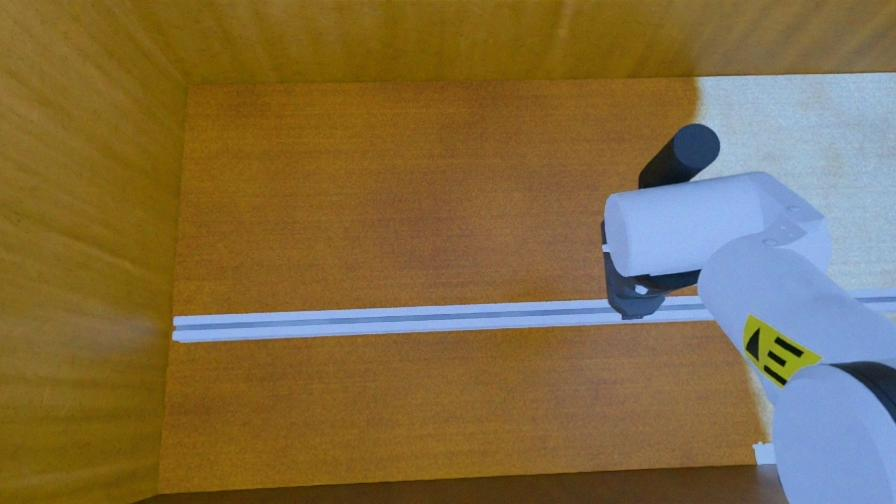

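Scene clock: 245.37 s.
Joint torques (N m): left_arm=[16.77 4.78 3.09 -0.76 -0.13 -0.44 -0.24] | right_arm=[-22.04 -8.03 1.34 -9.32 0.88 -1.03 -0.28]
External joint torques (N m): left_arm=[1.22 0.4 -0.42 -0.07 -0.19 0.05 -0.23] | right_arm=[1.19 0.78 0.97 -0.73 0.5 -0.01 -0.31]
Motor temperatures (°C): left_arm=[38 33 33 36 43 38 41] | right_arm=[37 38 31 40 38 40 36]
Wrist force (N): left_arm=[-2.7 -1.3 -8.8] | right_arm=[-8.0 -4.3 -11.0]
Wrist torque (N m): left_arm=[-0.25 -0.38 0.23] | right_arm=[0.10 -0.66 -0.34]
Wrist force, peak (N): left_arm=[-2.6 -1.6 -9.2] | right_arm=[-8.2 -4.4 -11.4]
move: done
base_odometry: x=+0.423 y=-0.249 heading=+0.001
lidar_m: 0.24 0.25 0.37 4.04 2.12 1.54 1.46 1.54 2.06 4.48 0.36 0.26
base_status: not commanded
joint_positions: torso_squat_rad=+0.500 torso_shift_rad=+0.000 torso_pitch_rad=+0.500 torso_yaw_rad=+0.000 left_shoulder_pitch_rad=+1.200 left_shoulder_roll_rad=+0.350 left_shoulder_yaw_rad=+0.000 left_elbow_rad=-1.900 left_forearm_roll_rad=+0.000 left_wrist_pitch_rad=-0.050 left_hand_roll_rad=+0.000 left_gripper_m=+0.101 right_shoulder_pitch_rad=-1.451 right_shoulder_roll_rad=-0.310 right_shoulder_yaw_rad=-0.296 right_elbow_rad=-0.267 right_forearm_roll_rad=+0.085 right_wrist_pitch_rad=+0.689 right_hand_roll_rad=-0.116 right_gripper_m=+0.048 head_pan_rad=+0.000 head_tilt_rad=+0.400
joint_status: all done
wheel_motors_off: 0
motor_effort: left_wheel=+6(7) right_wheel=-4(7)
chest: x=-0.0797 y=+0.0004 z=+1.1664 quat_wxyz=(+0.969, +0.000, +0.247, +0.000) (m; base frame)
left_hand: x=-0.2266 y=+0.3957 z=+0.7878 quat_wxyz=(+0.977, +0.140, -0.123, -0.102) (m; base frame)
right_hand: x=+0.5452 y=-0.2362 z=+0.7827 quat_wxyz=(+0.965, -0.037, -0.261, -0.013) (m; base frame)
pictures: none
No camera images: "cameras" was empty.

Scene clock: 247.70 s.
Joint torques (N m): left_arm=[17.01 4.3 3.2 -0.75 -0.33 -0.47 0.02] | right_arm=[-18.01 -3.96 1.22 -10.1 0.97 -1.03 -0.25]
External joint torques (N m): left_arm=[1.47 -0.09 -0.31 -0.06 -0.39 0.02 0.03] | right_arm=[0.53 0.8 0.98 -0.85 0.49 -0.29 -0.27]
Motor temperatures (°C): left_arm=[38 33 33 36 43 38 41] | right_arm=[37 38 31 40 38 40 36]
Wrist force (N): left_arm=[-2.5 -1.6 -8.6] | right_arm=[-7.2 -3.7 -11.5]
Wrist torque (N m): left_arm=[-0.18 -0.33 0.25] | right_arm=[0.01 -0.60 -0.37]
Wrist force, peak (N): left_arm=[-2.6 -1.5 -9.5] | right_arm=[-8.3 -4.2 -11.9]
move: done
base_odometry: x=+0.423 y=-0.249 heading=+0.001
lidar_m: 0.23 0.26 0.36 4.04 2.11 1.53 1.46 1.51 2.07 4.49 0.38 0.25
base_status: not commanded
joint_positions: torso_squat_rad=+0.500 torso_shift_rad=+0.000 torso_pitch_rad=+0.500 torso_yaw_rad=+0.000 left_shoulder_pitch_rad=+1.200 left_shoulder_roll_rad=+0.350 left_shoulder_yaw_rad=+0.000 left_elbow_rad=-1.900 left_forearm_roll_rad=+0.000 left_wrist_pitch_rad=-0.050 left_hand_roll_rad=+0.000 left_gripper_m=+0.101 right_shoulder_pitch_rad=-1.031 right_shoulder_roll_rad=-0.120 right_shoulder_yaw_rad=-0.202 right_elbow_rad=-1.418 right_forearm_roll_rad=+0.124 right_wrist_pitch_rad=+1.547 right_hand_roll_rad=-0.117 right_gripper_m=+0.048 head_pan_rad=+0.000 head_tilt_rad=+0.400
joint_status: all done
wheel_motors_off: 0
motor_effort: left_wheel=+5(7) right_wheel=-3(7)
chest: x=-0.0797 y=+0.0003 z=+1.1664 quat_wxyz=(+0.969, +0.000, +0.247, +0.000) (m; base frame)
left_hand: x=-0.2266 y=+0.3957 z=+0.7878 quat_wxyz=(+0.977, +0.140, -0.123, -0.102) (m; base frame)
right_hand: x=+0.4499 y=-0.2001 z=+0.8502 quat_wxyz=(+0.981, -0.045, -0.186, -0.015) (m; base frame)
right_hand_status: reached (checked arc, planned for 2.0 s): 0 mm and 0.0 deg off.
pictures: head_camera
camera_calibration:
head_camera: T_world_to_cam=[[-0.0565198, -0.998221, 0.018984, -0.0172695], [-0.751523, 0.0300184, -0.659024, 0.960887], [0.657282, -0.0515148, -0.751882, 0.918934], [0, 0, 0, 1]] pos_world=[0.117154, 0.00125568, 1.32451]

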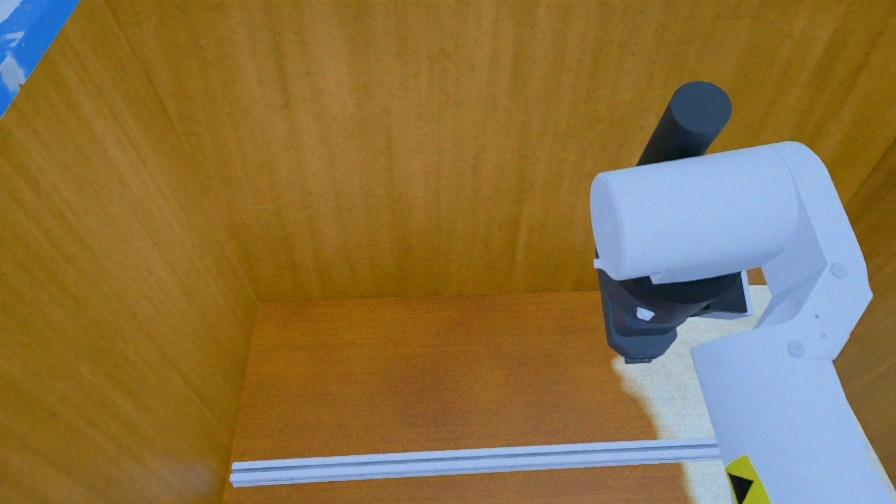

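Scene clock: 250.77 s.
Joint torques (N m): left_arm=[16.7 4.85 2.81 -1.49 -0.25 -0.18 0.11] | right_arm=[-18.08 -4.37 0.9 -10.34 0.77 -0.88 -0.34]
External joint torques (N m): left_arm=[1.16 0.47 -0.7 -0.79 -0.32 0.31 0.12] | right_arm=[0.46 0.4 0.65 -1.09 0.29 -0.13 -0.36]
Motor temperatures (°C): left_arm=[38 33 33 36 43 38 41] | right_arm=[37 38 31 40 38 40 36]
Wrist force (N): left_arm=[-2.6 -1.5 -9.0] | right_arm=[-7.4 -3.8 -11.3]
Wrist torque (N m): left_arm=[-0.20 -0.34 0.25] | right_arm=[0.03 -0.63 -0.36]
Wrist force, peak (N): left_arm=[-3.0 -1.3 -9.4] | right_arm=[-7.4 -4.3 -11.7]
move: done
base_odometry: x=-0.077 y=-0.250 heading=+0.003
lidar_m: 0.74 0.78 1.29 3.98 1.40 0.98 0.96 0.99 1.39 3.68 1.07 0.78
base_status: done (sent for 2 of 2 s)
joint_positions: torso_squat_rad=+0.500 torso_shift_rad=+0.000 torso_pitch_rad=+0.500 torso_yaw_rad=+0.000 left_shoulder_pitch_rad=+1.200 left_shoulder_roll_rad=+0.350 left_shoulder_yaw_rad=+0.000 left_elbow_rad=-1.900 left_forearm_roll_rad=+0.000 left_wrist_pitch_rad=-0.050 left_hand_roll_rad=+0.000 left_gripper_m=+0.101 right_shoulder_pitch_rad=-1.031 right_shoulder_roll_rad=-0.120 right_shoulder_yaw_rad=-0.202 right_elbow_rad=-1.418 right_forearm_roll_rad=+0.124 right_wrist_pitch_rad=+1.547 right_hand_roll_rad=-0.117 right_gripper_m=+0.048 head_pan_rad=+0.000 head_tilt_rad=+0.400
joint_status: not commanded
wheel_motors_off: 0
motor_effort: left_wheel=+16(40) right_wheel=-12(30)
chest: x=-0.0797 y=+0.0003 z=+1.1664 quat_wxyz=(+0.969, +0.000, +0.247, +0.000) (m; base frame)
left_hand: x=-0.2267 y=+0.3957 z=+0.7878 quat_wxyz=(+0.977, +0.140, -0.123, -0.102) (m; base frame)
right_hand: x=+0.4499 y=-0.2001 z=+0.8503 quat_wxyz=(+0.981, -0.045, -0.186, -0.015) (m; base frame)
pictures: none
No camera images: "cameras" was empty.

Scene clock: 254.93 s.
Joint torques (N m): left_arm=[16.99 5.33 3.07 -0.9 -0.32 -0.44 -0.03] | right_arm=[0.63 -3.42 -1.08 -10.1 0.11 -1.98 -0.57]
External joint torques (N m): left_arm=[1.45 0.94 -0.44 -0.2 -0.38 0.05 -0.02] | right_arm=[-1.61 -0.47 1.01 -1.18 0.04 -0.03 -0.55]
Motor temperatures (°C): left_arm=[38 33 33 36 43 38 41] | right_arm=[37 38 31 41 38 40 36]
Wrist force (N): left_arm=[-2.6 -1.8 -8.9] | right_arm=[-3.9 2.0 -7.1]
Wrist torque (N m): left_arm=[-0.19 -0.42 0.24] | right_arm=[-0.39 -0.42 -0.33]
Wrist force, peak (N): left_arm=[-3.1 -1.9 -9.4] | right_arm=[-7.5 -4.4 -11.4]
move: done
base_odometry: x=-0.078 y=-0.250 heading=+1.582
lidar_m: 3.82 1.38 1.00 0.96 1.00 1.38 3.81 1.07 0.79 0.75 0.78 1.29
base_status: done (sent for 2.63 of 2.63 s)
joint_positions: torso_squat_rad=+1.050 torso_shift_rad=+0.000 torso_pitch_rad=+0.500 torso_yaw_rad=+0.000 left_shoulder_pitch_rad=+1.200 left_shoulder_roll_rad=+0.350 left_shoulder_yaw_rad=+0.000 left_elbow_rad=-1.900 left_forearm_roll_rad=+0.000 left_wrist_pitch_rad=-0.050 left_hand_roll_rad=+0.000 left_gripper_m=+0.101 right_shoulder_pitch_rad=+0.200 right_shoulder_roll_rad=-0.150 right_shoulder_yaw_rad=+0.000 right_elbow_rad=-1.800 right_forearm_roll_rad=+0.000 right_wrist_pitch_rad=-0.300 right_hand_roll_rad=+1.570 right_gripper_m=+0.046 head_pan_rad=+0.000 head_tilt_rad=+0.400
joint_status: all done
wheel_motors_off: 0
motor_effort: left_wheel=+5(45) right_wheel=+12(51)
chest: x=-0.0797 y=+0.0003 z=+0.9004 quat_wxyz=(+0.969, +0.000, +0.247, +0.000) (m; base frame)
left_hand: x=-0.2266 y=+0.3957 z=+0.5218 quat_wxyz=(+0.977, +0.140, -0.123, -0.102) (m; base frame)
right_hand: x=+0.2498 y=-0.2717 z=+0.5629 quat_wxyz=(+0.492, -0.489, -0.423, +0.583) (m; base frame)
pictures: head_camera
camera_calibration:
head_camera: T_world_to_cam=[[-0.0565054, -0.998222, 0.0189858, -0.0122538], [-0.751435, 0.0299995, -0.659125, 0.785662], [0.657383, -0.0515106, -0.751794, 0.718905], [0, 0, 0, 1]] pos_world=[0.117085, 0.00122981, 1.05855]

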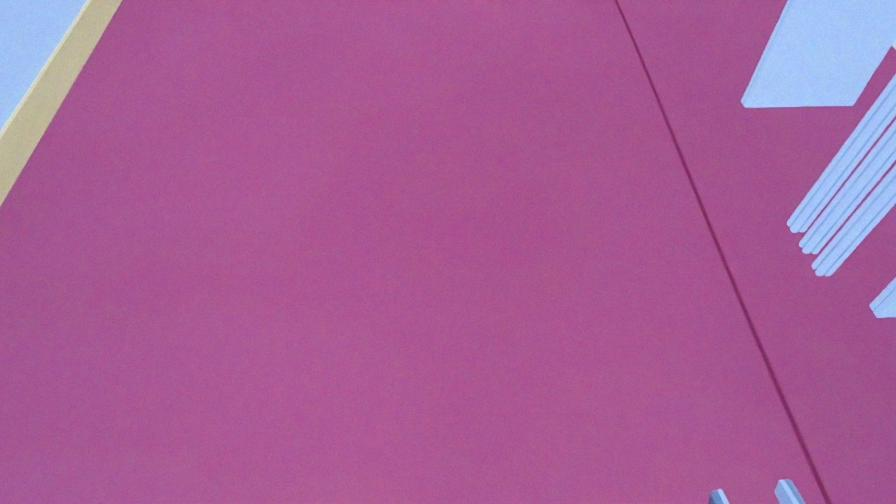

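Request:
{"api": "move", "payload": {
  "base": {"x_m_s":0.3,"for_s":3.68},
  "cameras": []
}}

Request:
{"api": "move", "payload": {
  "base": {"turn_rad_s":-0.6,"for_s":2.63},
  "cameras": []
}}

Request:
{"api": "move", "payload": {
  "target": {"side":"right","x":0.42,"y":-0.155,"z":0.55,"quat_wxyz":[0.5,-0.5,-0.5,0.5]},
  "min_time_s": 2,
  "cameras": ["right_wrist_camera"]
}}

Request:
{"api": "move", "payload": {
  "base": {"x_m_s":0.25,"for_s":1.4},
  "cameras": ["right_wrist_camera"]
}}

Scene clock: 263.57 s.
Joint torques (N m): left_arm=[16.96 5.01 3.14 -0.82 -0.25 -0.56 -0.04] | right_arm=[2.33 -3.55 -1.34 -9.82 -0.06 -2.12 -0.57]
External joint torques (N m): left_arm=[1.42 0.62 -0.36 -0.13 -0.31 -0.07 -0.03] | right_arm=[0.09 -0.6 0.75 -0.89 -0.12 -0.17 -0.56]
Motor temperatures (°C): left_arm=[38 33 33 36 43 38 41] | right_arm=[37 38 31 41 38 40 36]
Wrist force (N): left_arm=[-2.2 -1.5 -9.2] | right_arm=[-3.7 1.9 -7.7]
Wrist torque (N m): left_arm=[-0.24 -0.35 0.23] | right_arm=[-0.38 -0.39 -0.32]
Wrist force, peak (N): left_arm=[-3.0 -1.2 -9.3] | right_arm=[-3.7 2.0 -7.9]
move: done
base_odometry: x=-0.091 y=+0.850 heading=+1.583
lidar_m: 3.84 1.38 1.02 0.95 1.01 1.37 3.83 1.10 1.01 0.90 1.06 2.24
base_status: done (sent for 3.67 of 3.67 s)
joint_positions: torso_squat_rad=+1.050 torso_shift_rad=+0.000 torso_pitch_rad=+0.500 torso_yaw_rad=+0.000 left_shoulder_pitch_rad=+1.200 left_shoulder_roll_rad=+0.350 left_shoulder_yaw_rad=+0.000 left_elbow_rad=-1.900 left_forearm_roll_rad=+0.000 left_wrist_pitch_rad=-0.050 left_hand_roll_rad=+0.000 left_gripper_m=+0.101 right_shoulder_pitch_rad=+0.200 right_shoulder_roll_rad=-0.150 right_shoulder_yaw_rad=+0.000 right_elbow_rad=-1.800 right_forearm_roll_rad=+0.000 right_wrist_pitch_rad=-0.300 right_hand_roll_rad=+1.570 right_gripper_m=+0.046 head_pan_rad=+0.000 head_tilt_rad=+0.400
joint_status: not commanded
wheel_motors_off: 0
motor_effort: left_wheel=+8(42) right_wheel=-11(52)
chest: x=-0.0796 y=+0.0003 z=+0.9003 quat_wxyz=(+0.969, +0.000, +0.247, +0.000) (m; base frame)
left_hand: x=-0.2266 y=+0.3957 z=+0.5218 quat_wxyz=(+0.977, +0.140, -0.123, -0.102) (m; base frame)
right_hand: x=+0.2500 y=-0.2717 z=+0.5628 quat_wxyz=(+0.492, -0.488, -0.423, +0.583) (m; base frame)
pictures: none
No camera images: "cameras" was empty.

Scene clock: 267.73 s.
Joint torques (N m): left_arm=[16.07 4.36 2.96 -0.89 -0.26 -0.44 -0.14] | right_arm=[2.29 -3.78 -1.24 -9.79 0.14 -2.22 -0.5]
External joint torques (N m): left_arm=[0.53 -0.02 -0.55 -0.19 -0.32 0.04 -0.13] | right_arm=[0.05 -0.82 0.85 -0.86 0.08 -0.27 -0.49]
Motor temperatures (°C): left_arm=[38 33 33 36 43 38 41] | right_arm=[37 38 31 41 38 40 36]
Wrist force (N): left_arm=[-2.7 -1.4 -9.2] | right_arm=[-3.7 2.0 -7.4]
Wrist torque (N m): left_arm=[-0.23 -0.43 0.24] | right_arm=[-0.41 -0.39 -0.31]
Wrist force, peak (N): left_arm=[-2.9 -1.5 -9.3] | right_arm=[-3.9 1.7 -7.8]
move: done
base_odometry: x=-0.091 y=+0.850 heading=+0.003
lidar_m: 0.89 1.06 2.19 3.97 1.42 0.99 0.95 0.99 1.37 3.66 1.10 0.99
base_status: done (sent for 2.63 of 2.63 s)
joint_positions: torso_squat_rad=+1.050 torso_shift_rad=+0.000 torso_pitch_rad=+0.500 torso_yaw_rad=+0.000 left_shoulder_pitch_rad=+1.200 left_shoulder_roll_rad=+0.350 left_shoulder_yaw_rad=+0.000 left_elbow_rad=-1.900 left_forearm_roll_rad=+0.000 left_wrist_pitch_rad=-0.050 left_hand_roll_rad=+0.000 left_gripper_m=+0.101 right_shoulder_pitch_rad=+0.200 right_shoulder_roll_rad=-0.150 right_shoulder_yaw_rad=+0.000 right_elbow_rad=-1.800 right_forearm_roll_rad=+0.000 right_wrist_pitch_rad=-0.300 right_hand_roll_rad=+1.570 right_gripper_m=+0.046 head_pan_rad=+0.000 head_tilt_rad=+0.400
joint_status: not commanded
wheel_motors_off: 0
motor_effort: left_wheel=+16(38) right_wheel=+3(46)
chest: x=-0.0796 y=+0.0003 z=+0.9003 quat_wxyz=(+0.969, +0.000, +0.247, +0.000) (m; base frame)
left_hand: x=-0.2266 y=+0.3957 z=+0.5218 quat_wxyz=(+0.977, +0.140, -0.123, -0.102) (m; base frame)
right_hand: x=+0.2500 y=-0.2717 z=+0.5628 quat_wxyz=(+0.492, -0.488, -0.423, +0.583) (m; base frame)
pictures: none
No camera images: "cameras" was empty.

Scene clock: 270.07 s.
Joint torques (N m): left_arm=[16.48 4.33 2.3 -1.05 -0.31 -0.32 -0.02] | right_arm=[-9.59 1.79 1.02 -9.39 0.61 -2.06 -0.07]
External joint torques (N m): left_arm=[0.93 -0.05 -1.21 -0.35 -0.37 0.16 -0.01] | right_arm=[0.01 1.26 0.56 -0.47 0.06 -0.23 -0.06]
Motor temperatures (°C): left_arm=[38 33 33 36 43 38 41] | right_arm=[37 38 31 41 38 40 36]
Wrist force (N): left_arm=[-2.8 -1.8 -8.8] | right_arm=[-4.7 1.7 -5.7]
Wrist torque (N m): left_arm=[-0.22 -0.44 0.23] | right_arm=[-0.39 -0.51 -0.32]
Wrist force, peak (N): left_arm=[-2.8 -1.5 -9.3] | right_arm=[-3.9 1.9 -7.5]
move: done
base_odometry: x=-0.091 y=+0.850 heading=+0.003
lidar_m: 0.89 1.05 2.21 3.97 1.40 1.00 0.95 0.99 1.37 3.65 1.11 1.00
base_status: not commanded
joint_positions: torso_squat_rad=+1.050 torso_shift_rad=+0.000 torso_pitch_rad=+0.500 torso_yaw_rad=+0.000 left_shoulder_pitch_rad=+1.200 left_shoulder_roll_rad=+0.350 left_shoulder_yaw_rad=+0.000 left_elbow_rad=-1.900 left_forearm_roll_rad=+0.000 left_wrist_pitch_rad=-0.050 left_hand_roll_rad=+0.000 left_gripper_m=+0.101 right_shoulder_pitch_rad=-0.503 right_shoulder_roll_rad=+0.000 right_shoulder_yaw_rad=+0.029 right_elbow_rad=-1.117 right_forearm_roll_rad=-0.398 right_wrist_pitch_rad=-0.518 right_hand_roll_rad=+1.966 right_gripper_m=+0.046 head_pan_rad=+0.000 head_tilt_rad=+0.400
joint_status: all done
wheel_motors_off: 0
motor_effort: left_wheel=+16(17) right_wheel=+1(5)
chest: x=-0.0796 y=+0.0003 z=+0.9003 quat_wxyz=(+0.969, +0.000, +0.247, +0.000) (m; base frame)
left_hand: x=-0.2266 y=+0.3957 z=+0.5218 quat_wxyz=(+0.977, +0.140, -0.123, -0.102) (m; base frame)
right_hand: x=+0.4200 y=-0.1553 z=+0.5500 quat_wxyz=(+0.500, -0.500, -0.500, +0.500) (m; base frame)
right_hand_status: reached (checked arc, planned for 2.0 s): 0 mm and 0.1 deg off.
pictures: right_wrist_camera
camera_calibration:
right_wrist_camera: T_world_to_cam=[[0.00776367, -0.999812, -0.0177452, -0.147053], [-0.44994, 0.0123551, -0.892973, 0.712236], [0.893025, 0.014917, -0.44976, -0.0513309], [0, 0, 0, 1]] pos_world=[0.367445, -0.155059, 0.610312]

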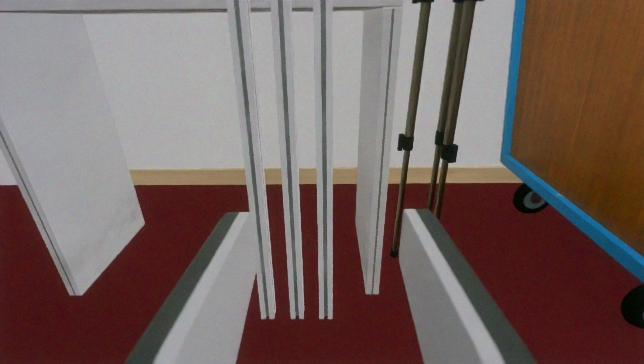

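Scene clock: 272.57 s.
Joint torques (N m): left_arm=[16.88 4.83 2.69 -0.53 -0.35 -0.49 -0.19] | right_arm=[-9.46 1.71 1.35 -9.59 0.36 -2.02 -0.14]
External joint torques (N m): left_arm=[1.34 0.45 -0.82 0.17 -0.41 0 -0.18] | right_arm=[0.14 1.17 0.9 -0.67 -0.19 -0.19 -0.13]
Motor temperatures (°C): left_arm=[38 33 33 36 43 38 41] | right_arm=[36 38 31 41 38 40 36]
Wrist force (N): left_arm=[-2.7 -1.6 -8.9] | right_arm=[-4.7 1.6 -5.8]
Wrist torque (N m): left_arm=[-0.22 -0.42 0.25] | right_arm=[-0.39 -0.51 -0.32]
Wrist force, peak (N): left_arm=[-2.8 -1.7 -9.4] | right_arm=[-5.0 1.9 -6.2]
move: done
base_odometry: x=+0.259 y=+0.851 heading=+0.003
lidar_m: 0.54 0.76 1.72 4.61 1.91 1.36 1.29 1.38 1.84 1.71 0.81 0.58
base_status: done (sent for 1.4 of 1.4 s)
joint_positions: torso_squat_rad=+1.050 torso_shift_rad=+0.000 torso_pitch_rad=+0.500 torso_yaw_rad=+0.000 left_shoulder_pitch_rad=+1.200 left_shoulder_roll_rad=+0.350 left_shoulder_yaw_rad=+0.000 left_elbow_rad=-1.900 left_forearm_roll_rad=+0.000 left_wrist_pitch_rad=-0.050 left_hand_roll_rad=+0.000 left_gripper_m=+0.101 right_shoulder_pitch_rad=-0.503 right_shoulder_roll_rad=+0.000 right_shoulder_yaw_rad=+0.029 right_elbow_rad=-1.117 right_forearm_roll_rad=-0.398 right_wrist_pitch_rad=-0.518 right_hand_roll_rad=+1.966 right_gripper_m=+0.046 head_pan_rad=+0.000 head_tilt_rad=+0.400
joint_status: not commanded
wheel_motors_off: 0
motor_effort: left_wheel=-10(51) right_wheel=+6(42)
chest: x=-0.0796 y=+0.0003 z=+0.9003 quat_wxyz=(+0.969, +0.000, +0.247, +0.000) (m; base frame)
left_hand: x=-0.2266 y=+0.3957 z=+0.5218 quat_wxyz=(+0.977, +0.140, -0.123, -0.102) (m; base frame)
right_hand: x=+0.4200 y=-0.1552 z=+0.5500 quat_wxyz=(+0.500, -0.500, -0.500, +0.500) (m; base frame)
pictures: right_wrist_camera
camera_calibration:
right_wrist_camera: T_world_to_cam=[[0.00779908, -0.999812, -0.0177476, -0.147044], [-0.449916, 0.0123417, -0.892986, 0.712254], [0.893037, 0.0149494, -0.449735, -0.0513653], [0, 0, 0, 1]] pos_world=[0.367473, -0.155039, 0.610322]

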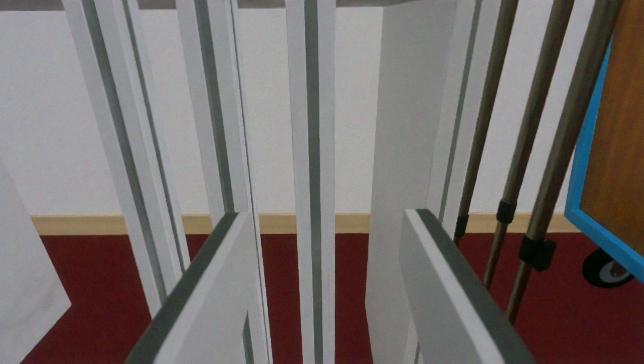

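Request:
{"api": "move", "payload": {
  "target": {"side":"right","x":0.42,"y":-0.147,"z":0.55,"quat_wxyz":[0.5,-0.5,-0.5,0.5]},
  "min_time_s": 1,
  "cameras": []
}}

Request:
{"api": "move", "payload": {
  "base": {"x_m_s":0.1,"for_s":0.97},
  "cameras": ["right_wrist_camera"]
}}

Scene clock: 276.57 s.
Joint torques (N m): left_arm=[17.38 4.76 2.3 -0.59 -0.14 -0.34 -0.31] | right_arm=[-10.5 2.23 1.24 -9.35 0.47 -2.2 0.01]
External joint torques (N m): left_arm=[1.83 0.37 -1.21 0.11 -0.21 0.15 -0.3] | right_arm=[-0.8 1.45 0.78 -0.46 -0.12 -0.41 0.01]
Motor temperatures (°C): left_arm=[38 33 33 36 43 38 41] | right_arm=[36 38 31 41 38 40 36]
Wrist force (N): left_arm=[-2.8 -1.3 -8.9] | right_arm=[-4.7 1.7 -6.0]
Wrist torque (N m): left_arm=[-0.27 -0.42 0.25] | right_arm=[-0.40 -0.49 -0.33]
Wrist force, peak (N): left_arm=[-2.5 -1.8 -9.5] | right_arm=[-4.8 1.8 -6.1]
move: done
base_odometry: x=+0.259 y=+0.851 heading=+0.003
lidar_m: 0.54 0.76 1.71 4.62 1.91 1.36 1.31 1.36 1.86 1.70 0.81 0.58
base_status: not commanded
joint_positions: torso_squat_rad=+1.050 torso_shift_rad=+0.000 torso_pitch_rad=+0.500 torso_yaw_rad=+0.000 left_shoulder_pitch_rad=+1.200 left_shoulder_roll_rad=+0.350 left_shoulder_yaw_rad=+0.000 left_elbow_rad=-1.900 left_forearm_roll_rad=+0.000 left_wrist_pitch_rad=-0.050 left_hand_roll_rad=+0.000 left_gripper_m=+0.101 right_shoulder_pitch_rad=-0.511 right_shoulder_roll_rad=+0.000 right_shoulder_yaw_rad=+0.057 right_elbow_rad=-1.107 right_forearm_roll_rad=-0.448 right_wrist_pitch_rad=-0.531 right_hand_roll_rad=+2.009 right_gripper_m=+0.046 head_pan_rad=+0.000 head_tilt_rad=+0.400
joint_status: all done
wheel_motors_off: 0
motor_effort: left_wheel=-10(10) right_wheel=+4(8)
chest: x=-0.0796 y=+0.0003 z=+0.9003 quat_wxyz=(+0.969, +0.000, +0.247, +0.000) (m; base frame)
left_hand: x=-0.2266 y=+0.3957 z=+0.5218 quat_wxyz=(+0.977, +0.140, -0.123, -0.102) (m; base frame)
right_hand: x=+0.4199 y=-0.1475 z=+0.5498 quat_wxyz=(+0.499, -0.499, -0.501, +0.501) (m; base frame)
right_hand_status: reached (checked arc, planned for 1.0 s): 1 mm and 0.2 deg off.
pictures: none
No camera images: "cameras" was empty.

Scene clock: 278.37 s.
Joint torques (N m): left_arm=[16.24 4.27 2.19 -0.59 -0.51 -0.46 0.05] | right_arm=[-9.81 1.77 0.99 -9.87 0.51 -2.01 0.14]
External joint torques (N m): left_arm=[0.7 -0.11 -1.32 0.1 -0.57 0.03 0.06] | right_arm=[-0.1 0.99 0.53 -0.97 -0.08 -0.22 0.15]
Motor temperatures (°C): left_arm=[38 33 33 36 43 38 41] | right_arm=[36 38 31 41 38 40 36]
Wrist force (N): left_arm=[-2.4 -1.6 -9.0] | right_arm=[-4.5 1.8 -5.9]
Wrist torque (N m): left_arm=[-0.21 -0.38 0.25] | right_arm=[-0.41 -0.47 -0.33]
Wrist force, peak (N): left_arm=[-2.6 -1.6 -9.5] | right_arm=[-4.8 1.6 -6.4]
move: done
base_odometry: x=+0.356 y=+0.851 heading=+0.002
lidar_m: 0.43 0.69 1.55 4.25 2.05 1.48 1.40 1.45 1.98 1.34 0.76 0.47
base_status: done (sent for 0.97 of 0.97 s)
joint_positions: torso_squat_rad=+1.050 torso_shift_rad=+0.000 torso_pitch_rad=+0.500 torso_yaw_rad=+0.000 left_shoulder_pitch_rad=+1.200 left_shoulder_roll_rad=+0.350 left_shoulder_yaw_rad=+0.000 left_elbow_rad=-1.900 left_forearm_roll_rad=+0.000 left_wrist_pitch_rad=-0.050 left_hand_roll_rad=+0.000 left_gripper_m=+0.101 right_shoulder_pitch_rad=-0.511 right_shoulder_roll_rad=+0.000 right_shoulder_yaw_rad=+0.057 right_elbow_rad=-1.107 right_forearm_roll_rad=-0.448 right_wrist_pitch_rad=-0.531 right_hand_roll_rad=+2.009 right_gripper_m=+0.046 head_pan_rad=+0.000 head_tilt_rad=+0.400
joint_status: not commanded
wheel_motors_off: 0
motor_effort: left_wheel=-9(22) right_wheel=+7(36)
chest: x=-0.0796 y=+0.0003 z=+0.9003 quat_wxyz=(+0.969, +0.000, +0.247, +0.000) (m; base frame)
left_hand: x=-0.2266 y=+0.3957 z=+0.5218 quat_wxyz=(+0.977, +0.140, -0.123, -0.102) (m; base frame)
right_hand: x=+0.4200 y=-0.1474 z=+0.5499 quat_wxyz=(+0.499, -0.499, -0.501, +0.501) (m; base frame)
pictures: right_wrist_camera
camera_calibration:
right_wrist_camera: T_world_to_cam=[[0.00956952, -0.999796, -0.0177689, -0.139919], [-0.449641, 0.0115695, -0.893135, 0.711892], [0.893158, 0.0165365, -0.449438, -0.0514438], [0, 0, 0, 1]] pos_world=[0.367382, -0.147276, 0.610209]

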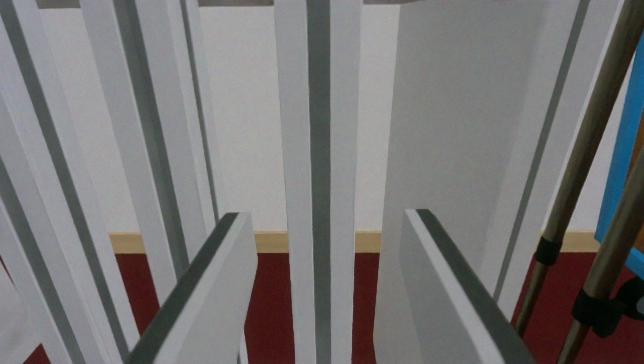

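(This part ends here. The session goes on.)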